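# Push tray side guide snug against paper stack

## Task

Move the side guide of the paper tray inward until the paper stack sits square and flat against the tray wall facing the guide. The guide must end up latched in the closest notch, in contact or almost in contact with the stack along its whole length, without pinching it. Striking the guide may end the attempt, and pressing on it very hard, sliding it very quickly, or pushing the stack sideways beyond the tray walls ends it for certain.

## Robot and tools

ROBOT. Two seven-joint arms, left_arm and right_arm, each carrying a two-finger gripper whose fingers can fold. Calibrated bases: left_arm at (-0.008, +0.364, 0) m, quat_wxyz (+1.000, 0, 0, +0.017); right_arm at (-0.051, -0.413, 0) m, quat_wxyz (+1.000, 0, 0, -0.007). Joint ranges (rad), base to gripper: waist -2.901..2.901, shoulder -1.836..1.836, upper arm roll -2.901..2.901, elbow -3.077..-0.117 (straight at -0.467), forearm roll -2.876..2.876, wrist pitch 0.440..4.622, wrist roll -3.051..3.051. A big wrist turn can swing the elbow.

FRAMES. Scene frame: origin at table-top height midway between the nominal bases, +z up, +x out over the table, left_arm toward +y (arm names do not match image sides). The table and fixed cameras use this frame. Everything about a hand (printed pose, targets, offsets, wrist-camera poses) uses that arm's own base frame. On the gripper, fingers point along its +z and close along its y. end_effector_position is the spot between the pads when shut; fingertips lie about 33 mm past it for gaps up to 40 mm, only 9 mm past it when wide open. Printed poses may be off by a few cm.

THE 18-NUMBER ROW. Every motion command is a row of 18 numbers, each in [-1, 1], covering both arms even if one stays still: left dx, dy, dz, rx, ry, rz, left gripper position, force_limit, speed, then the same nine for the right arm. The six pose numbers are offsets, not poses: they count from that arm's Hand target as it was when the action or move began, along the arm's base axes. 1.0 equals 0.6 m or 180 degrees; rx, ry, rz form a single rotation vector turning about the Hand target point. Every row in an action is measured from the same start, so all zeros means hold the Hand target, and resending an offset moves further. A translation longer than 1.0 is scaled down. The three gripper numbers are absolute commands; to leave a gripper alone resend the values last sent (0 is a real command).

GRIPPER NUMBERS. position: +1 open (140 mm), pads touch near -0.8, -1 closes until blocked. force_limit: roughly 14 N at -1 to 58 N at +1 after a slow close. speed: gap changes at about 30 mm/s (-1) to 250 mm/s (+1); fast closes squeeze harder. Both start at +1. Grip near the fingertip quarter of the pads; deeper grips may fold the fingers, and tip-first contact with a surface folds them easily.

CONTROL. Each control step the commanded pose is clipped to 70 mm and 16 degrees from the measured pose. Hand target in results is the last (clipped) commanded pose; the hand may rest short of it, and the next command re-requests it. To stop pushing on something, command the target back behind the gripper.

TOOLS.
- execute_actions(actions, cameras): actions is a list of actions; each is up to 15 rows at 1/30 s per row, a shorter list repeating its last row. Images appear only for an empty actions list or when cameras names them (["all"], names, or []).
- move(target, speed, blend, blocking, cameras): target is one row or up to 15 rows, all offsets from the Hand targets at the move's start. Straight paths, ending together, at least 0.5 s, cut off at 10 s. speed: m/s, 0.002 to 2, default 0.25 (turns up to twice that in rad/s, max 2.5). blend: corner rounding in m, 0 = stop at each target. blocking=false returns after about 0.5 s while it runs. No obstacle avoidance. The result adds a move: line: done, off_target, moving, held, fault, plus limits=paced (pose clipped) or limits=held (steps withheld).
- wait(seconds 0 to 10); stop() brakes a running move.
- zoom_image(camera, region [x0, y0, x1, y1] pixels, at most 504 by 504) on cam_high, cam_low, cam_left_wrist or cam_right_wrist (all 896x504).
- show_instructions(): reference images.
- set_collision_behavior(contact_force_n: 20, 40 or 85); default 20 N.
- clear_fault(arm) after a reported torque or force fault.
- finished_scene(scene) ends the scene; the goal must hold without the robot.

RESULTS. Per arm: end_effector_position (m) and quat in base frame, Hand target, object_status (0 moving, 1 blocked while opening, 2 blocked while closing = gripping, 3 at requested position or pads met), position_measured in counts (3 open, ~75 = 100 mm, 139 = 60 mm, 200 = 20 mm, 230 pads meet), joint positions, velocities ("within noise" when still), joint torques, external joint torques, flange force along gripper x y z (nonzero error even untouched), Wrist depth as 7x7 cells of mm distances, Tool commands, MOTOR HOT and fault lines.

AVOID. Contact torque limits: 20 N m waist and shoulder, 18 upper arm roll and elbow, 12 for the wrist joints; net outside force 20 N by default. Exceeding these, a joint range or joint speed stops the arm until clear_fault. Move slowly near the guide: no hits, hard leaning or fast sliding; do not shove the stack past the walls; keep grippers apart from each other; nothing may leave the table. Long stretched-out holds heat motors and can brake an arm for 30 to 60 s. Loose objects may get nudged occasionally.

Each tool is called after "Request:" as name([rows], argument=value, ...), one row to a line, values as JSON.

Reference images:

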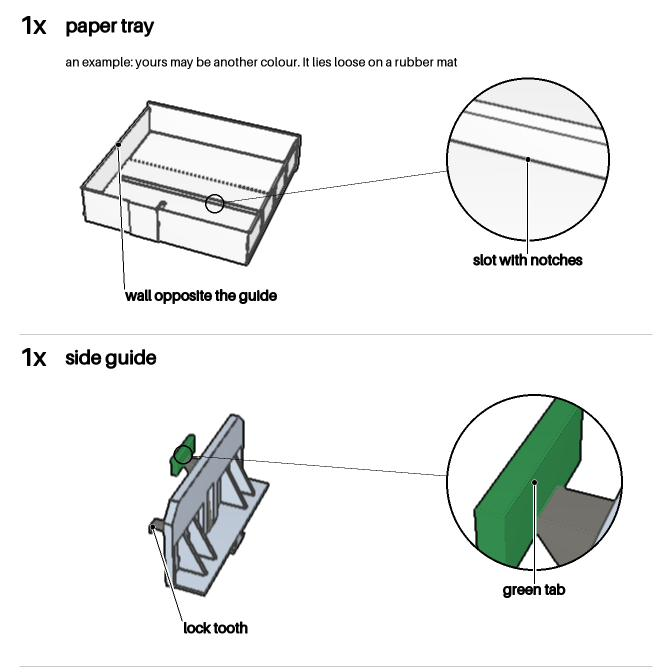

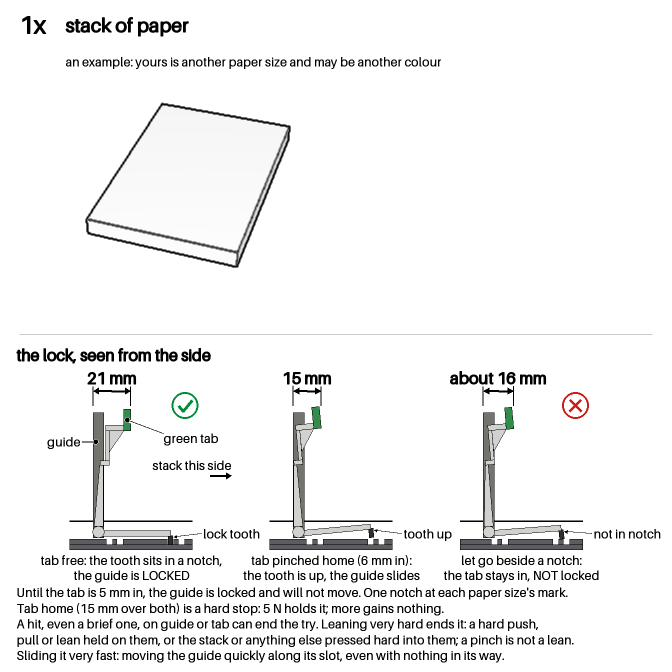

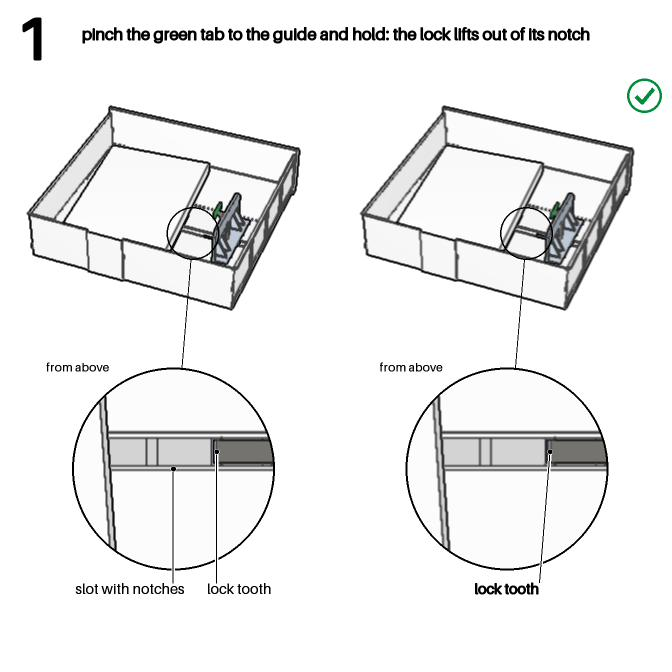

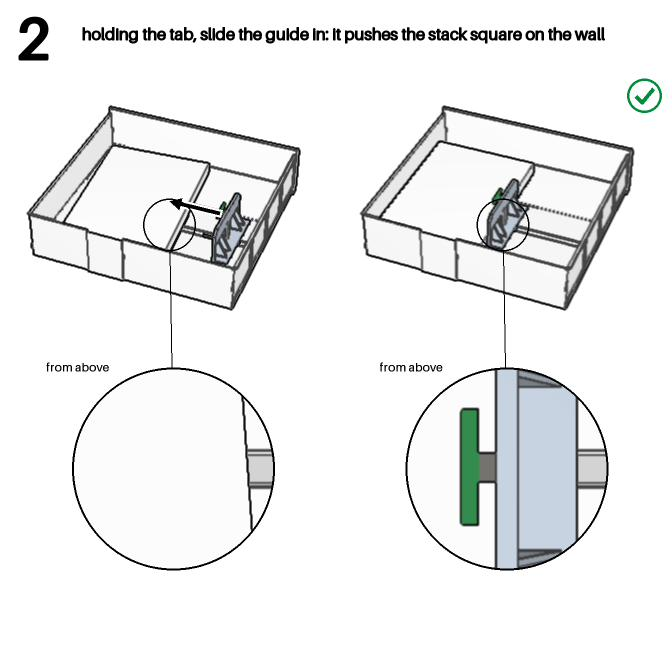

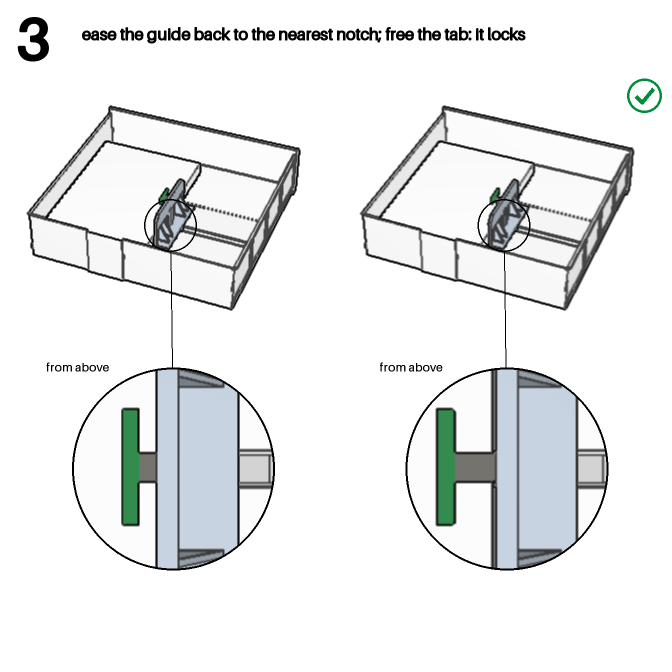

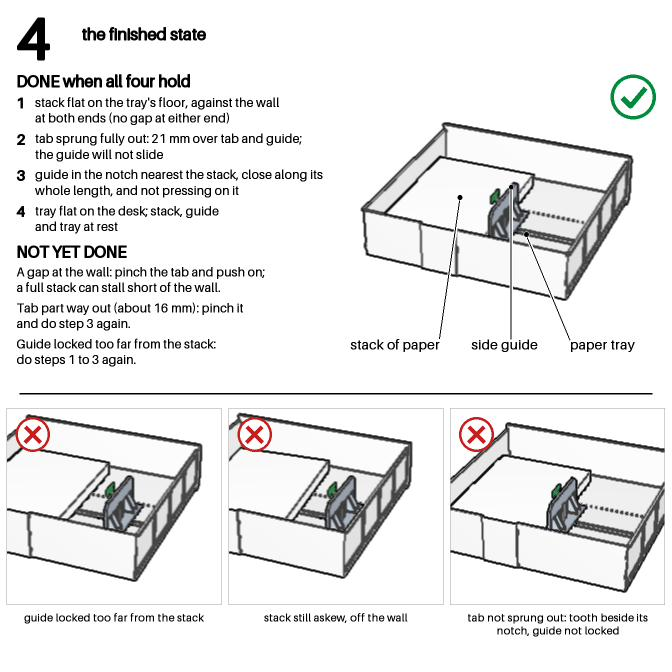

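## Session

Request:
execute_actions(actions=[])

Scene clock: 0.00 s.
left_arm: end_effector_position=(+0.6171, -0.4260, +0.2394) position_measured=3 object_status=3 end_effector_quat_wxyz=(-0.394, -0.501, +0.602, -0.481) | right_arm: end_effector_position=(+0.0585, +0.1618, +0.1431) position_measured=3 object_status=3 end_effector_quat_wxyz=(+0.304, +0.099, +0.758, -0.568)
Joint positions: left_arm=[-0.147 0.511 -0.101 -1.81 -1.527 1.936 0.908] | right_arm=[1.641 0.4 0.055 -2.286 -0.25 1.294 -2.611]
Joint velocities: within noise
Joint torques (N m): no reading
External joint torques (N m): no reading
Flange force (N): no reading
Wrist depth (mm): cam_left_wrist=[- - 2309 3595 2516 - 3495 / - 2926 3932 4194 2542 3146 - / - - 2860 - - 592 - / - 131 - 529 541 137 451 / - 120 - 481 457 120 101 / - 399 - 344 350 - 96 / - - - 314 290 292 -] | cam_right_wrist=[191 186 195 225 291 208 154 / - 194 218 676 369 236 174 / 222 210 237 3633 475 275 195 / 211 122 2785 4248 595 136 207 / - 113 - 4177 814 136 91 / - - - 3173 - 651 95 / - - - 2785 - 776 -]
Hand target: left_arm +0.6171, -0.4260, +0.2394; -0.394, -0.501, +0.602, -0.481 | right_arm +0.0585, +0.1618, +0.1431; +0.304, +0.099, +0.758, -0.568
Tool commands: left_gripper/position=+1.0 left_gripper/force_limit=+1.0 left_gripper/speed=+1.0 right_gripper/position=+1.0 right_gripper/force_limit=+1.0 right_gripper/speed=+1.0

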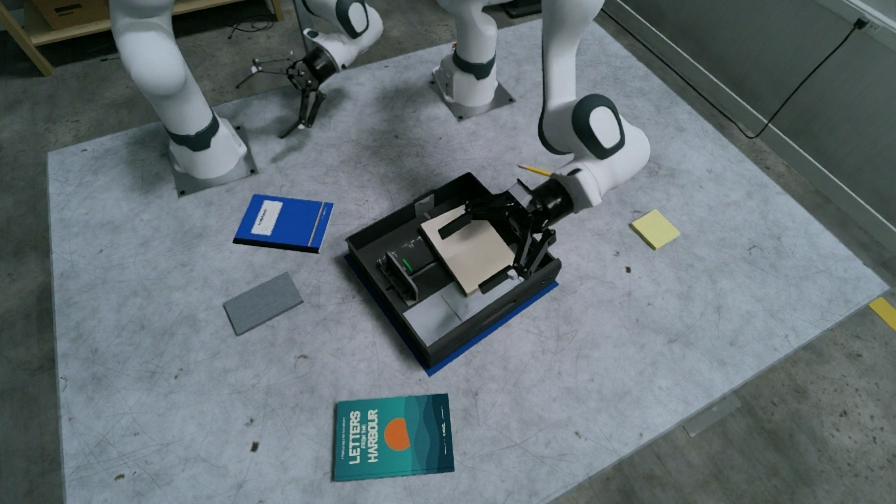

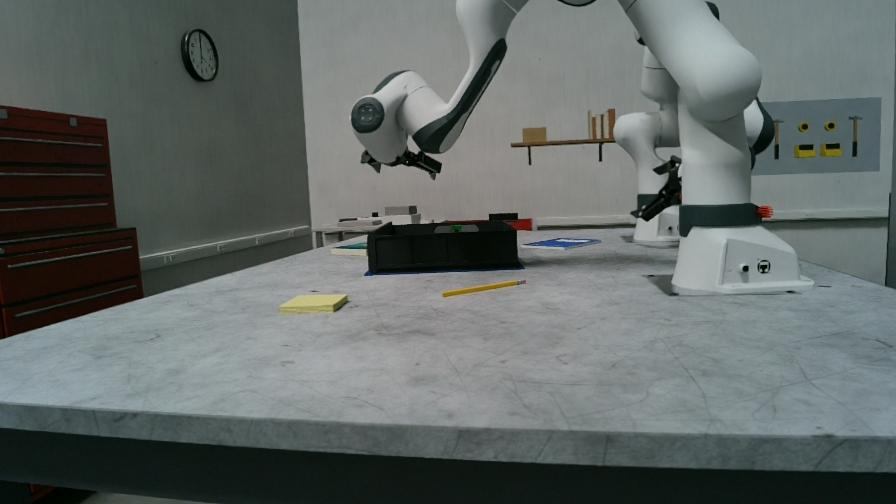

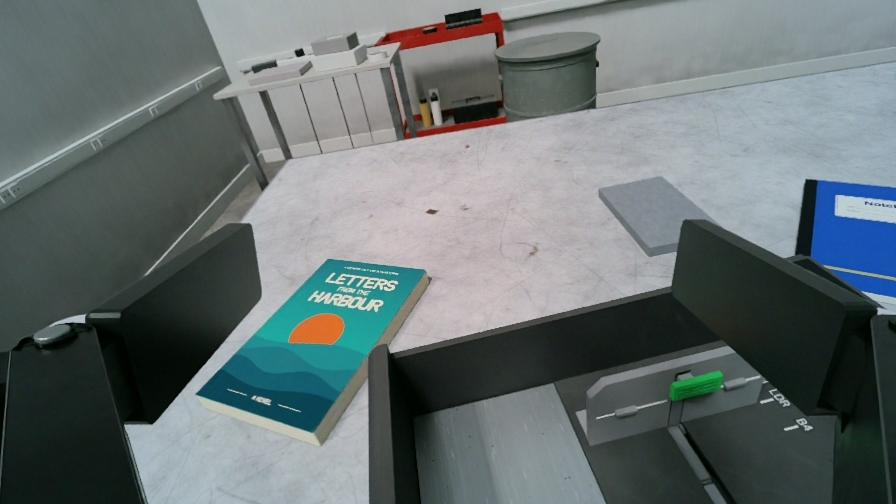

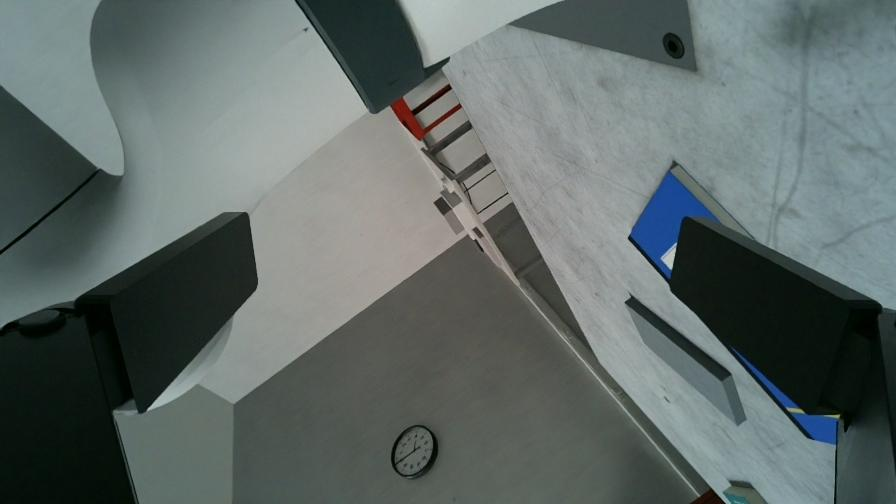

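Request:
move([
  [-0.05,0,0.23,0,0,0,-0.23,-1,0,0,0,0,0,0,0,1,1,1],
  [-0.245,-0.057,0.15,0.279,0.402,0.503,-0.23,-1,0,0,0,0,0,0,0,1,1,1],
], blend=0.05, speed=0.5, cameras=["cam_left_wrist"])

Scene clock: 6.33 s.
left_arm: end_effector_position=(+0.4709, -0.4596, +0.3308) position_measured=158 object_status=3 end_effector_quat_wxyz=(+0.001, +0.997, +0.076, +0.001) | right_arm: end_effector_position=(+0.0585, +0.1618, +0.1431) position_measured=3 object_status=3 end_effector_quat_wxyz=(+0.304, +0.099, +0.758, -0.568)
Joint positions: left_arm=[1.513 -0.645 -1.87 -1.318 -0.613 1.545 -2.169] | right_arm=[1.641 0.4 0.055 -2.286 -0.25 1.294 -2.611]
Joint velocities: left_arm=[0 0.001 -0.001 0 0.001 -0.001 -0.007] | right_arm=[within noise]
Joint torques (N m): left_arm=[0.24 33.08 16.93 20.74 0.51 2.42 -0.33] | right_arm=[0.18 -34.24 1.12 12.75 0.15 -2.17 -0.17]
External joint torques (N m): left_arm=[0.2 -1.01 -0.42 1.11 -0.42 -0.21 -0.33] | right_arm=[0.14 -1.02 0.39 0.17 0.01 -0.12 -0.08]
Flange force (N): left_arm=[7.6 10.5 -4.3] | right_arm=[-1.1 -2.8 0.5]
Wrist depth (mm): cam_left_wrist=[- - - 423 - - 449 / - 417 - 429 448 - - / - 436 452 473 480 - 503 / - - 143 - 153 507 509 / - - - - 114 - - / - - - - - - - / - - - - - - -] | cam_right_wrist=[2410 187 195 223 286 208 154 / - 194 219 727 369 236 174 / 222 209 - 2695 476 276 195 / 212 122 - - 624 136 206 / - 113 - 4177 847 136 91 / - 269 5333 3133 - 636 95 / - - 4248 2754 - 847 -]
Hand target: left_arm +0.4701, -0.4602, +0.3294; +0.000, +0.997, +0.080, -0.001 | right_arm +0.0585, +0.1618, +0.1431; +0.304, +0.099, +0.758, -0.568
Off the commanded pose: left_arm 0.002 m, 0 deg | right_arm 0.000 m, 0 deg.
move: done; limits=paced
Images, in order (width x height): cam_left_wrist 896x504.

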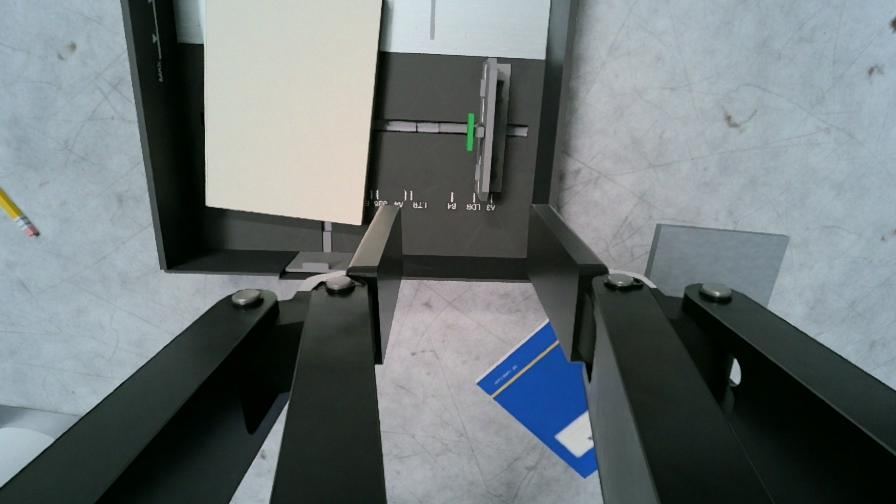

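Request:
move(target=[0.0448,-0.0313,-0.3407,0,0,-0.019,-0.23,-1,0,0,0,0,0,0,0,1,1,1], cameras=["cam_left_wrist"])

Scene clock: 8.70 s.
left_arm: end_effector_position=(+0.4966, -0.4775, +0.1240) position_measured=158 object_status=3 end_effector_quat_wxyz=(-0.002, +0.999, +0.053, -0.001) | right_arm: end_effector_position=(+0.0585, +0.1618, +0.1431) position_measured=3 object_status=3 end_effector_quat_wxyz=(+0.304, +0.099, +0.758, -0.568)
Joint positions: left_arm=[1.583 -0.85 -2.058 -1.533 -0.774 1.9 -2.032] | right_arm=[1.641 0.4 0.055 -2.286 -0.25 1.294 -2.611]
Joint velocities: left_arm=[0 -0.001 0.001 0 0 0.001 0.005] | right_arm=[within noise]
Joint torques (N m): left_arm=[0.28 40.51 20.87 19.23 0.57 2.82 0.19] | right_arm=[0.13 -34.22 1.18 12.74 0.14 -2.18 -0.22]
External joint torques (N m): left_arm=[0.15 0.35 -0.62 1.19 -0.32 0.2 0.19] | right_arm=[0.03 -1.11 0.4 0.24 -0.01 -0.13 -0.13]
Flange force (N): left_arm=[4.5 4.7 -0.1] | right_arm=[-1.4 -2.9 0.5]
Wrist depth (mm): cam_left_wrist=[- - 230 230 230 - - / - - 239 238 238 - 266 / - - 249 249 226 - 280 / - - 257 259 198 - 296 / - - - - 114 - 304 / - - - - - - - / - - - - - - -] | cam_right_wrist=[190 187 196 220 298 200 154 / - 194 220 590 364 234 173 / 222 210 3387 3434 437 276 196 / 212 122 - 2506 600 136 207 / - 113 - - - 135 91 / - 265 - - 3530 574 96 / - - - 3530 2433 733 -]
Hand target: left_arm +0.4969, -0.4790, +0.1249; +0.000, +0.999, +0.050, -0.001 | right_arm +0.0585, +0.1618, +0.1431; +0.304, +0.099, +0.758, -0.568
Off the commanded pose: left_arm 0.002 m, 0 deg | right_arm 0.000 m, 0 deg.
move: done
Images, in order (width x height): cam_left_wrist 896x504.

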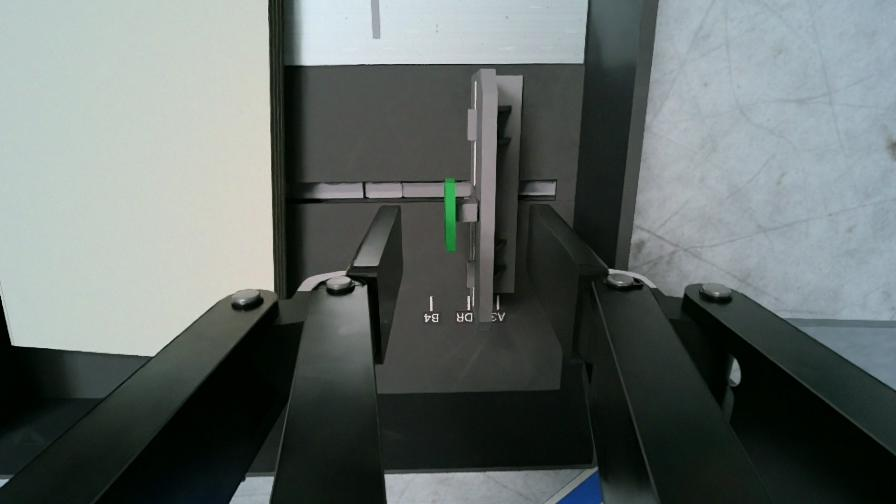

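Request:
move(target=[0.001,-0.0025,-0.04,0,0,0,-0.23,-1,0,0,0,0,0,0,0,1,1,1], speed=0.1, cameras=["cam_left_wrist"])

Scene clock: 10.00 s.
left_arm: end_effector_position=(+0.4973, -0.4802, +0.1020) position_measured=158 object_status=3 end_effector_quat_wxyz=(-0.001, +0.999, +0.052, -0.001) | right_arm: end_effector_position=(+0.0585, +0.1618, +0.1431) position_measured=3 object_status=3 end_effector_quat_wxyz=(+0.304, +0.099, +0.758, -0.568)
Joint positions: left_arm=[1.596 -0.872 -2.088 -1.542 -0.794 1.938 -2.022] | right_arm=[1.641 0.4 0.055 -2.286 -0.25 1.294 -2.611]
Joint velocities: left_arm=[0.001 0.001 -0.001 0 0 0.004 0.001] | right_arm=[within noise]
Joint torques (N m): left_arm=[0.24 40.71 20.85 18.65 0.49 2.83 0.16] | right_arm=[0.13 -34.23 1.04 12.79 0.14 -2.19 -0.24]
External joint torques (N m): left_arm=[0.13 -0.27 -0.83 0.83 -0.38 0.19 0.16] | right_arm=[0.17 -1.1 0.38 0.33 0.01 -0.13 -0.14]
Flange force (N): left_arm=[4.3 4.4 1.3] | right_arm=[-1.3 -2.8 0.1]
Wrist depth (mm): cam_left_wrist=[- 186 209 211 209 - - / - 196 218 219 215 - - / - - 223 225 227 - - / - - 233 180 153 - - / - - - - 114 - - / - - - - - - - / - - - 243 - - -] | cam_right_wrist=[191 187 195 224 302 207 154 / 197 194 213 570 394 234 173 / 223 209 - - 536 272 195 / 211 122 3530 - 616 136 206 / - 113 3979 - - 136 91 / - 275 - - - 608 95 / - - 4109 3387 - 690 -]
Hand target: left_arm +0.4975, -0.4805, +0.1009; +0.000, +0.999, +0.050, -0.001 | right_arm +0.0585, +0.1618, +0.1431; +0.304, +0.099, +0.758, -0.568
Off the commanded pose: left_arm 0.001 m, 0 deg | right_arm 0.000 m, 0 deg.
move: done
Images, in order (width x height): cam_left_wrist 896x504.

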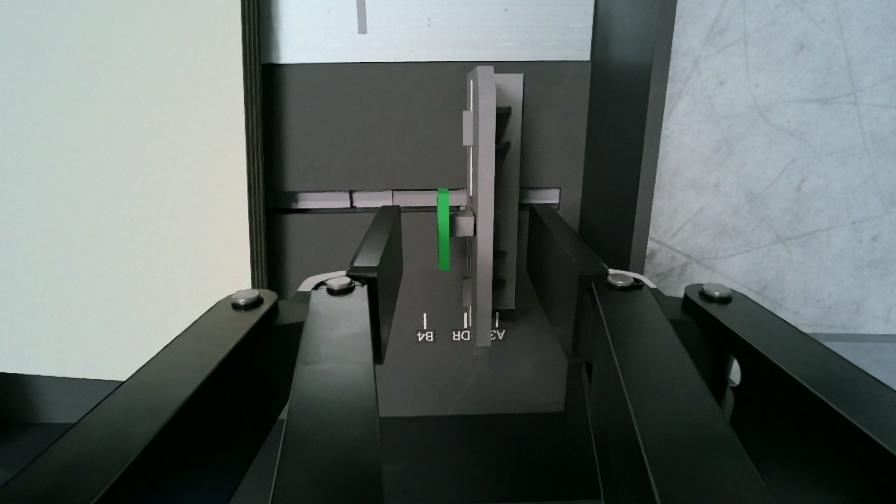

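Request:
move([
  [0.001,-0.0015,-0.033,0,0,0,-0.23,-1,0,0,0,0,0,0,0,1,1,1],
  [0.001,-0.0015,-0.033,0,0,0,-1,-1,-1,0,0,0,0,0,0,1,1,1],
], speed=0.06, cameras=["cam_left_wrist","cam_low"])

Scene clock: 12.57 s.
left_arm: end_effector_position=(+0.4981, -0.4825, +0.0821) position_measured=208 object_status=2 end_effector_quat_wxyz=(+0.001, +0.999, +0.052, +0.000) | right_arm: end_effector_position=(+0.0585, +0.1618, +0.1431) position_measured=3 object_status=3 end_effector_quat_wxyz=(+0.304, +0.099, +0.758, -0.568)
Joint positions: left_arm=[1.61 -0.893 -2.117 -1.548 -0.809 1.972 -2.016] | right_arm=[1.641 0.4 0.055 -2.286 -0.25 1.294 -2.611]
Joint torques (N m): left_arm=[0.19 40.77 20.96 17.89 0.83 2.69 0.12] | right_arm=[0.17 -34.24 1.05 12.76 0.13 -2.2 -0.24]
External joint torques (N m): left_arm=[0.34 -0.88 -0.63 0.21 -0.01 0.05 0.12] | right_arm=[0.14 -1.09 0.34 0.23 -0.01 -0.14 -0.14]
Flange force (N): left_arm=[3.5 3.1 1.9] | right_arm=[-1.4 -2.9 0.4]
Wrist depth (mm): cam_left_wrist=[- - 190 192 193 - - / 177 187 199 199 200 223 - / - - 210 208 210 - - / - - 220 157 220 - - / - - - - - - 269 / - - - - - - 263 / - - - - - - -] | cam_right_wrist=[189 187 196 224 291 208 154 / - 194 214 610 366 236 173 / 222 210 - 2089 476 278 196 / 212 122 - 3633 597 136 207 / - 113 - - 999 136 91 / - 270 3481 4043 - 649 96 / - - - 2881 2218 809 -]
Hand target: left_arm +0.4981, -0.4814, +0.0811; +0.000, +0.999, +0.050, -0.001 | right_arm +0.0585, +0.1618, +0.1431; +0.304, +0.099, +0.758, -0.568
Off the commanded pose: left_arm 0.002 m, 0 deg | right_arm 0.000 m, 0 deg.
move: done
Images, in order (width x height): cam_low 896x504, cam_left_wrist 896x504.

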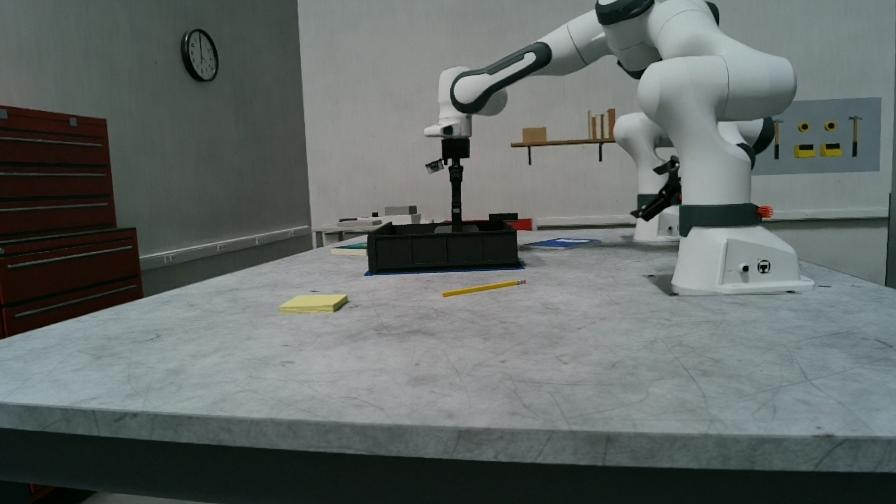

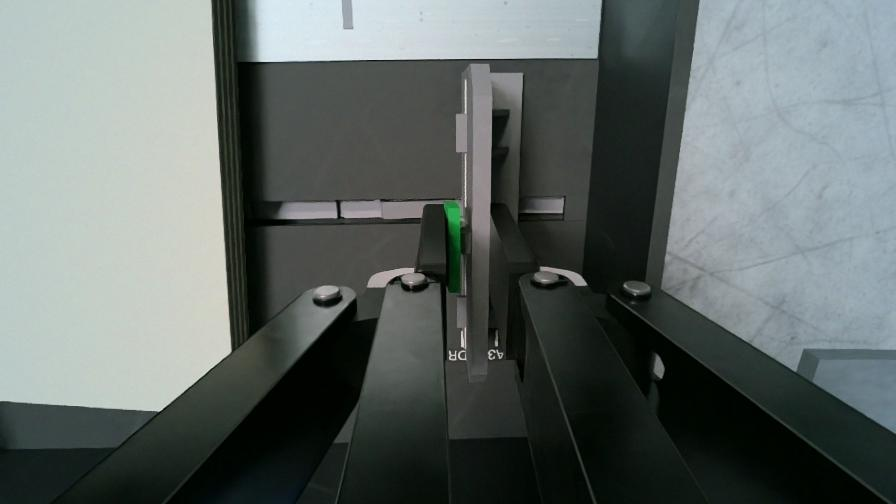

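Request:
move(target=[-0.0168,0.166,0,0,0,0,-1,-1,-1,0,0,0,0,0,0,1,1,1], speed=0.05, cameras=["cam_left_wrist"])

Scene clock: 16.30 s.
left_arm: end_effector_position=(+0.4860, -0.3878, +0.0838) position_measured=208 object_status=2 end_effector_quat_wxyz=(+0.004, +0.999, +0.052, -0.002) | right_arm: end_effector_position=(+0.0585, +0.1618, +0.1431) position_measured=3 object_status=3 end_effector_quat_wxyz=(+0.304, +0.099, +0.758, -0.568)
Joint positions: left_arm=[1.499 -0.731 -2.02 -1.88 -0.78 2.096 -1.863] | right_arm=[1.641 0.4 0.055 -2.286 -0.25 1.294 -2.611]
Joint torques (N m): left_arm=[1.94 28.72 19.9 15.5 1.56 3.33 0.2] | right_arm=[0.16 -34.23 1.13 12.77 0.17 -2.19 -0.17]
External joint torques (N m): left_arm=[1.77 -3.04 -0.22 -2.45 0.78 0.68 0.2] | right_arm=[0.19 -1.09 0.48 0.21 0.04 -0.14 -0.08]
Flange force (N): left_arm=[2.3 -2.2 6.9] | right_arm=[-1.0 -3.1 0.4]
Wrist depth (mm): cam_left_wrist=[- - 170 172 193 194 192 / 176 175 - 195 203 206 200 / - - - 188 213 216 192 / - - - 156 222 228 193 / - - - - - - 193 / - - - - - - 185 / - - - - - - -] | cam_right_wrist=[189 186 196 225 285 208 154 / - 194 218 591 366 236 173 / 222 210 3387 2071 475 276 196 / 212 122 4642 3916 694 136 206 / - 113 - - 921 136 91 / - 268 4248 - 2387 501 96 / - - - 2881 - 2199 -]
Hand target: left_arm +0.4881, -0.3818, +0.0811; +0.000, +0.999, +0.050, -0.001 | right_arm +0.0585, +0.1618, +0.1431; +0.304, +0.099, +0.758, -0.568
Off the commanded pose: left_arm 0.007 m, 1 deg | right_arm 0.000 m, 0 deg.
move: off_target (left_arm)
Images, in order (width x height): cam_left_wrist 896x504.

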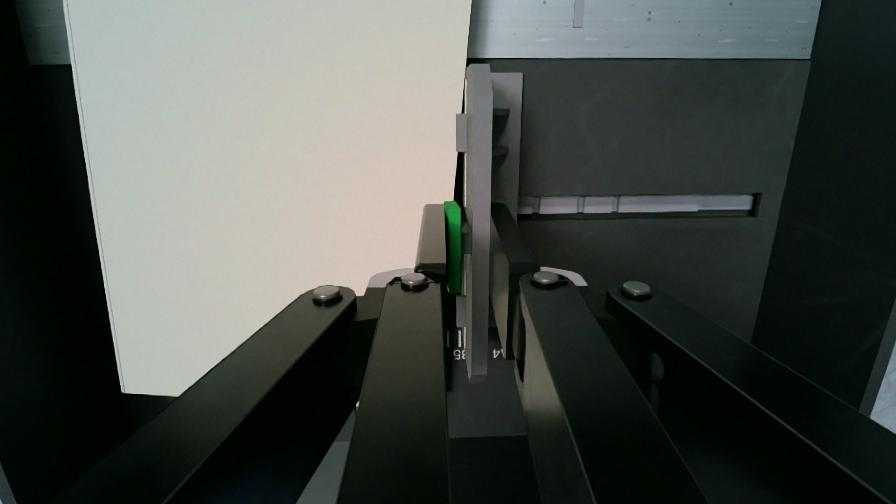

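Request:
move(target=[-0.004,0.04,0.005,0,0,0,-1,-1,-1,0,0,0,0,0,0,1,1,1], speed=0.03, cameras=["cam_left_wrist"])

Scene clock: 17.73 s.
left_arm: end_effector_position=(+0.4829, -0.3629, +0.0844) position_measured=208 object_status=2 end_effector_quat_wxyz=(+0.003, +0.999, +0.052, -0.003) | right_arm: end_effector_position=(+0.0585, +0.1618, +0.1431) position_measured=3 object_status=3 end_effector_quat_wxyz=(+0.304, +0.099, +0.758, -0.568)
Joint positions: left_arm=[1.473 -0.698 -1.987 -1.948 -0.769 2.118 -1.828] | right_arm=[1.641 0.4 0.055 -2.286 -0.25 1.294 -2.611]
Joint torques (N m): left_arm=[1.52 28.02 20.69 16.73 1.67 3.23 0.21] | right_arm=[0.22 -34.28 0.98 12.77 0.14 -2.19 -0.16]
External joint torques (N m): left_arm=[1.58 -1.25 1.32 -1.29 0.91 0.6 0.21] | right_arm=[0.18 -1.15 0.26 0.22 0 -0.14 -0.06]
Flange force (N): left_arm=[0.7 -3.4 1.2] | right_arm=[-1.3 -3.0 0.5]
Wrist depth (mm): cam_left_wrist=[167 169 168 191 194 195 196 / 176 174 - 194 202 206 205 / - - 185 189 213 212 214 / - 195 - 159 223 227 225 / 185 - - - - - 222 / - - - - - - 212 / - - - - - - -] | cam_right_wrist=[187 187 195 225 291 208 154 / - 195 214 607 366 235 173 / 222 210 253 3741 411 277 195 / 212 122 - 2365 583 136 207 / - 113 3434 3530 771 127 91 / - - - - - 507 96 / - - - 2457 - 718 -]
Hand target: left_arm +0.4857, -0.3578, +0.0841; +0.000, +0.999, +0.050, -0.001 | right_arm +0.0585, +0.1618, +0.1431; +0.304, +0.099, +0.758, -0.568
Off the commanded pose: left_arm 0.006 m, 0 deg | right_arm 0.000 m, 0 deg.
move: off_target (left_arm)
Images, in order (width x height): cam_left_wrist 896x504.

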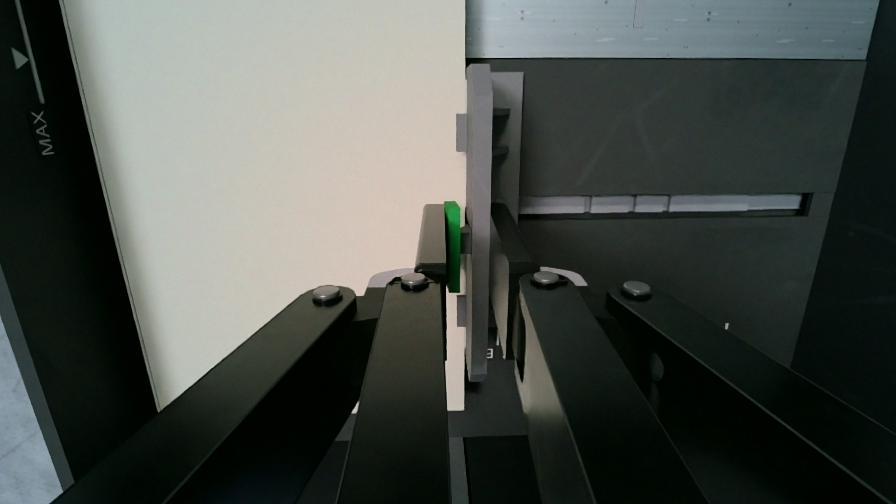

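Request:
move(target=[-0.002,0.02,0,0,0,0,-1,-1,-1,0,0,0,0,0,0,1,1,1], speed=0.02, cameras=["cam_left_wrist"])

Scene clock: 18.83 s.
left_arm: end_effector_position=(+0.4817, -0.3537, +0.0846) position_measured=208 object_status=2 end_effector_quat_wxyz=(+0.004, +0.999, +0.051, -0.002) | right_arm: end_effector_position=(+0.0585, +0.1618, +0.1431) position_measured=3 object_status=3 end_effector_quat_wxyz=(+0.304, +0.099, +0.758, -0.568)
Joint positions: left_arm=[1.46 -0.683 -1.973 -1.978 -0.768 2.133 -1.812] | right_arm=[1.641 0.4 0.055 -2.286 -0.25 1.294 -2.611]
Joint torques (N m): left_arm=[2.35 26.77 21.62 15.63 2.07 2.72 0.27] | right_arm=[0.17 -34.2 1.08 12.73 0.14 -2.19 -0.24]
External joint torques (N m): left_arm=[2.38 -1.46 2.49 -2.47 1.31 0.06 0.27] | right_arm=[0.18 -1.07 0.41 0.19 0 -0.13 -0.14]
Flange force (N): left_arm=[-0.8 -6.7 -0.8] | right_arm=[-1.2 -2.9 0.5]
Wrist depth (mm): cam_left_wrist=[- - - 190 193 194 196 / - - 178 181 202 206 205 / 174 182 183 161 212 214 217 / - 194 - 157 224 228 227 / - - - - - - - / - - - - - - - / - - - - - - -] | cam_right_wrist=[190 187 195 225 286 208 154 / - 193 213 619 394 236 173 / 222 209 236 2457 452 276 195 / 213 122 - 4109 627 136 206 / - 113 - - 742 136 91 / - - 4397 4476 - 654 96 / - - - 3298 2387 879 -]
Hand target: left_arm +0.4845, -0.3458, +0.0841; +0.000, +0.999, +0.050, -0.001 | right_arm +0.0585, +0.1618, +0.1431; +0.304, +0.099, +0.758, -0.568
Off the commanded pose: left_arm 0.008 m, 0 deg | right_arm 0.000 m, 0 deg.
move: off_target (left_arm)
Images, in order (width x height): cam_left_wrist 896x504.

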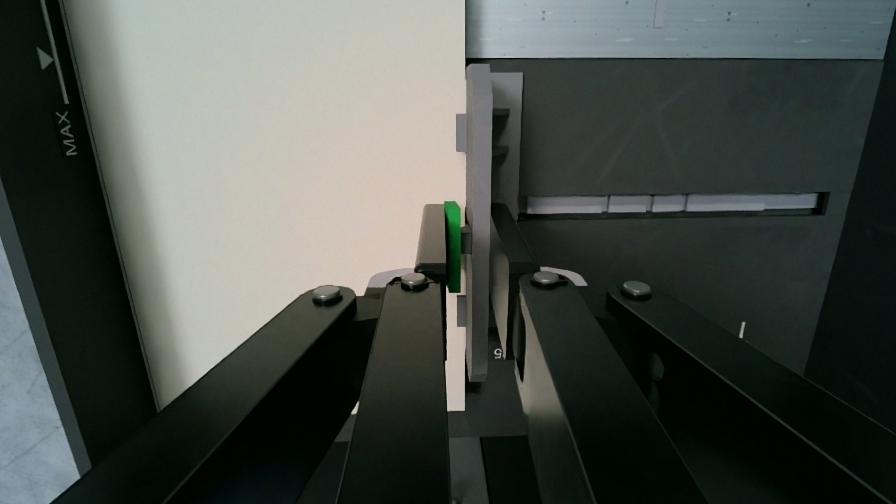

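Request:
move(target=[-0.0015,0.013,0,0,0,0,-1,-1,-1,0,0,0,0,0,0,1,1,1], speed=0.02, cameras=["cam_left_wrist"])

Scene clock: 19.90 s.
left_arm: end_effector_position=(+0.4808, -0.3486, +0.0847) position_measured=208 object_status=2 end_effector_quat_wxyz=(+0.006, +0.999, +0.048, -0.001) | right_arm: end_effector_position=(+0.0585, +0.1618, +0.1431) position_measured=3 object_status=3 end_effector_quat_wxyz=(+0.304, +0.099, +0.758, -0.568)
Joint positions: left_arm=[1.452 -0.673 -1.964 -1.997 -0.768 2.143 -1.796] | right_arm=[1.641 0.4 0.055 -2.286 -0.25 1.294 -2.611]
Joint velocities: left_arm=[0 0 0.001 0 0 -0.001 0.004] | right_arm=[within noise]
Joint torques (N m): left_arm=[3.39 26.35 22.72 14.82 2.66 2.36 0.14] | right_arm=[0.17 -34.24 1.12 12.79 0.13 -2.18 -0.24]
External joint torques (N m): left_arm=[3.5 -1.17 3.86 -3.3 1.9 -0.29 0.14] | right_arm=[0.14 -1.18 0.42 0.25 -0.01 -0.14 -0.14]
Flange force (N): left_arm=[-1.8 -9.7 -3.9] | right_arm=[-1.4 -3.1 0.5]
Wrist depth (mm): cam_left_wrist=[165 168 168 174 194 195 198 / - 177 179 181 200 208 207 / - 183 186 184 - 215 217 / - 193 193 157 224 226 227 / - 201 - - - - 235 / - - - - - - - / - - - - - - -] | cam_right_wrist=[192 186 195 225 291 219 154 / - 194 214 - 366 236 173 / 222 210 3481 2343 507 277 195 / 212 122 4109 - 598 136 207 / - 113 4397 3298 861 136 91 / - 272 - - 2021 633 96 / - - - 3213 2558 2106 -]
Hand target: left_arm +0.4836, -0.3380, +0.0841; +0.000, +0.999, +0.050, -0.001 | right_arm +0.0585, +0.1618, +0.1431; +0.304, +0.099, +0.758, -0.568
Off the commanded pose: left_arm 0.011 m, 1 deg | right_arm 0.000 m, 0 deg.
move: off_target (left_arm)
Images, in order (width x height): cam_left_wrist 896x504.

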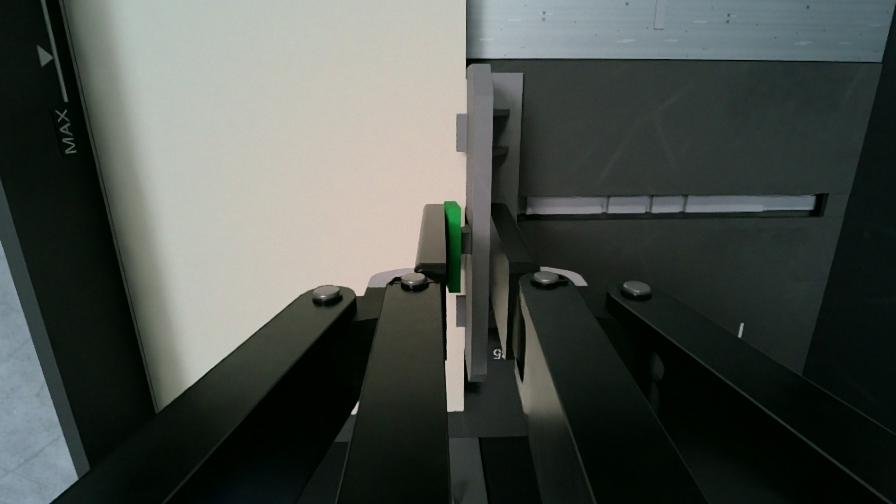

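Request:
move([
  [0.0022,-0.0252,0,0,0,0,-1,-1,-1,0,0,0,0,0,0,1,1,1],
  [0.0022,-0.0252,0,0,0,0,-0.53,-1,-1,0,0,0,0,0,0,1,1,1],
], speed=0.02, cameras=["cam_left_wrist"])

Request:
move(target=[-0.0015,0.0168,0,0,0,0,-0.53,-1,-1,0,0,0,0,0,0,1,1,1], speed=0.012, cameras=["cam_left_wrist"])

Request:
zoom_image(camera="cam_left_wrist", region=[380, 40, 560, 380])

Scene clock: 21.80 s.
left_arm: end_effector_position=(+0.4835, -0.3535, +0.0844) position_measured=196 object_status=0 end_effector_quat_wxyz=(+0.000, +0.999, +0.047, -0.002) | right_arm: end_effector_position=(+0.0585, +0.1618, +0.1431) position_measured=3 object_status=3 end_effector_quat_wxyz=(+0.304, +0.099, +0.758, -0.568)
Joint positions: left_arm=[1.465 -0.695 -1.972 -1.966 -0.768 2.122 -1.805] | right_arm=[1.641 0.4 0.055 -2.286 -0.25 1.294 -2.611]
Joint torques (N m): left_arm=[0.24 27.77 19.25 19.25 0.5 2.8 -0.27] | right_arm=[0.19 -34.22 1.13 12.77 0.14 -2.19 -0.19]
External joint torques (N m): left_arm=[0.4 -0.86 -0.12 1.24 -0.27 0.16 -0.27] | right_arm=[0.09 -1.04 0.36 0.2 0 -0.14 -0.09]
Flange force (N): left_arm=[6.2 5.2 1.7] | right_arm=[-1.3 -2.8 0.5]
Wrist depth (mm): cam_left_wrist=[- - - 194 193 195 196 / 173 177 - 194 199 206 205 / - 187 - 189 213 213 214 / - - - 157 222 226 225 / - - - 152 - - 218 / - - - - - - - / - - - - - - -] | cam_right_wrist=[196 187 196 225 291 209 155 / 2666 194 214 593 364 236 174 / 222 210 3481 - 435 277 195 / 211 122 - - 604 136 207 / - 113 - - 814 136 91 / - - - - - 660 96 / - - 3213 2881 - 1778 -]
Hand target: left_arm +0.4849, -0.3531, +0.0841; +0.000, +0.999, +0.050, -0.001 | right_arm +0.0585, +0.1618, +0.1431; +0.304, +0.099, +0.758, -0.568
Off the commanded pose: left_arm 0.001 m, 0 deg | right_arm 0.000 m, 0 deg.
move: done; target 2's new numbers were sent with left_arm's hand 0.004 m and 1 deg from that target
Images, in order (width x height): cam_left_wrist 896x504.

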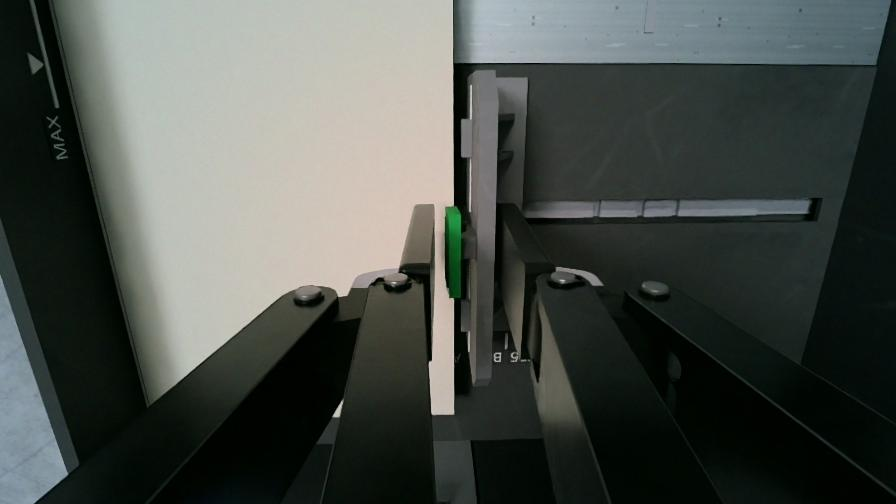

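Scene clock: 22.97 s.
left_arm: end_effector_position=(+0.4831, -0.3453, +0.0837) position_measured=196 object_status=3 end_effector_quat_wxyz=(+0.001, +0.999, +0.052, -0.001) | right_arm: end_effector_position=(+0.0585, +0.1618, +0.1431) position_measured=3 object_status=3 end_effector_quat_wxyz=(+0.304, +0.099, +0.758, -0.568)
Joint positions: left_arm=[1.459 -0.685 -1.963 -1.989 -0.768 2.134 -1.801] | right_arm=[1.641 0.4 0.055 -2.286 -0.25 1.294 -2.611]
Joint torques (N m): left_arm=[0.21 27.56 20.11 17.66 1.35 2.77 -0.04] | right_arm=[0.2 -34.19 1.11 12.79 0.14 -2.19 -0.24]
External joint torques (N m): left_arm=[0.16 -0.2 0.86 -0.2 0.58 0.13 -0.04] | right_arm=[0.24 -1.03 0.47 0.2 0.01 -0.15 -0.14]
Flange force (N): left_arm=[-1.4 -1.5 -1.9] | right_arm=[-1.1 -2.9 0.3]
Wrist depth (mm): cam_left_wrist=[165 168 169 - 193 193 197 / - 179 174 - 200 205 204 / - - - 185 213 213 215 / 170 196 - 155 223 225 225 / - - - 170 - - 235 / - - - - - - - / - - - - - - -] | cam_right_wrist=[186 187 195 217 292 208 154 / - 194 213 633 354 236 173 / 222 210 3387 2387 472 277 196 / 213 122 - 3741 806 136 207 / - 113 - 3741 902 136 91 / - 269 - - 2238 660 95 / - - 3057 2816 - 853 -]
Hand target: left_arm +0.4840, -0.3430, +0.0841; +0.000, +0.999, +0.050, -0.001 | right_arm +0.0585, +0.1618, +0.1431; +0.304, +0.099, +0.758, -0.568
Off the commanded pose: left_arm 0.003 m, 0 deg | right_arm 0.000 m, 0 deg.
move: done
Images, in order (width x height): cam_left_wrist 896x504.

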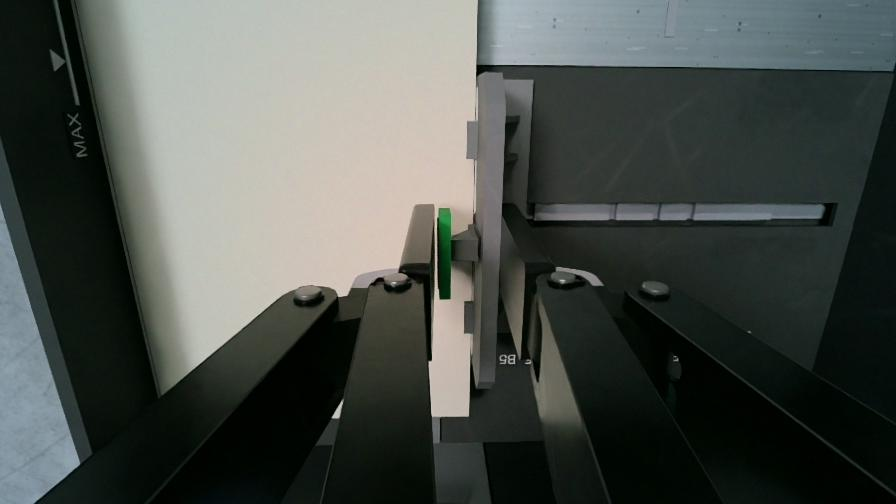

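Scaled by 1.482.

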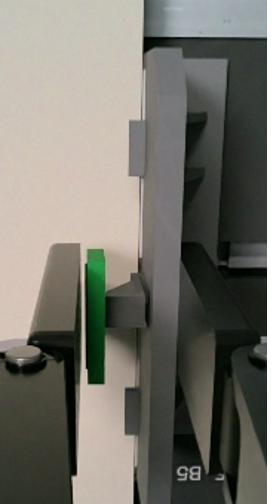

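Locked with a ~1 mm gap. Release.

Request:
move([
  [0.0005,-0.007,0,0,0,0,-0.4,-1,-1,0,0,0,0,0,0,1,1,1],
  [0.0005,-0.007,0.15,0,0,0,-0.4,-1,-1,0,0,0,0,0,0,1,1,1],
], speed=[0.03,0.15], cameras=["cam_left_wrist"])

Request:
finished_scene(scene=3)

Scene clock: 25.23 s.
left_arm: end_effector_position=(+0.4848, -0.3477, +0.1743) position_measured=179 object_status=3 end_effector_quat_wxyz=(+0.002, +0.999, +0.047, +0.000) | right_arm: end_effector_position=(+0.0585, +0.1618, +0.1431) position_measured=3 object_status=3 end_effector_quat_wxyz=(+0.304, +0.099, +0.758, -0.568)
Joint positions: left_arm=[1.353 -0.6 -1.793 -1.913 -0.648 1.976 -1.86] | right_arm=[1.641 0.4 0.055 -2.286 -0.25 1.294 -2.611]
Joint velocities: left_arm=[0.001 0 0.002 -0.001 0 -0.005 -0.007] | right_arm=[within noise]
Joint torques (N m): left_arm=[-0.8 22.2 18.38 21.37 1.05 2.5 -0.35] | right_arm=[0.2 -34.21 1.1 12.68 0.14 -2.19 -0.24]
External joint torques (N m): left_arm=[-0.77 -0.92 0.28 1.22 0.22 -0.15 -0.35] | right_arm=[0.22 -1.12 0.43 0.18 0 -0.14 -0.14]
Flange force (N): left_arm=[0.4 3.0 -2.6] | right_arm=[-1.2 -3.1 0.6]
Wrist depth (mm): cam_left_wrist=[- 243 249 272 277 278 - / - - - - 290 293 257 / 314 253 - - 314 302 262 / 329 323 - 259 317 308 - / 344 - - - - - - / - - - - - - - / - - - - - - -] | cam_right_wrist=[192 186 194 224 290 209 154 / - 194 214 613 400 234 173 / 223 209 - 2180 493 277 196 / 212 122 3856 3481 630 136 207 / - 113 2949 - 858 136 91 / - 270 - 3530 2611 499 95 / - - - 2482 - 908 -]
Hand target: left_arm +0.4843, -0.3472, +0.1741; +0.000, +0.999, +0.050, -0.001 | right_arm +0.0585, +0.1618, +0.1431; +0.304, +0.099, +0.758, -0.568
Off the commanded pose: left_arm 0.001 m, 0 deg | right_arm 0.000 m, 0 deg.
move: done
Images, in order (width x height): cam_left_wrist 896x504.

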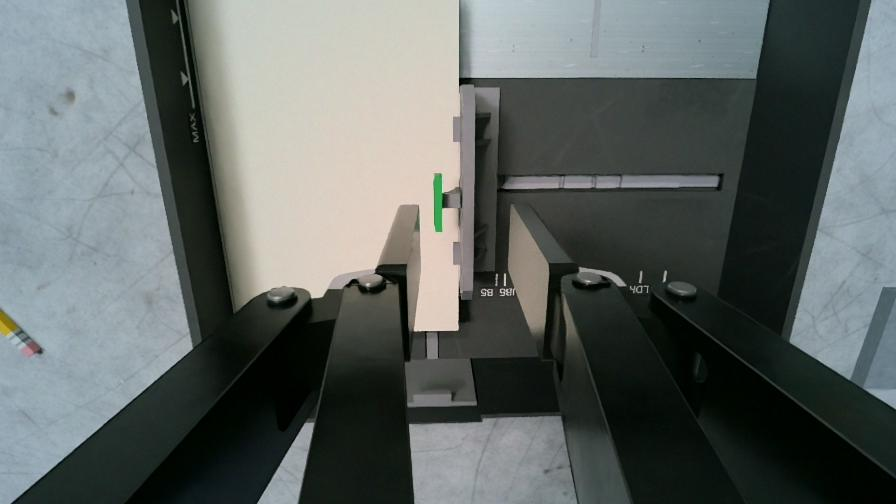

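The scene is finished: the task was done.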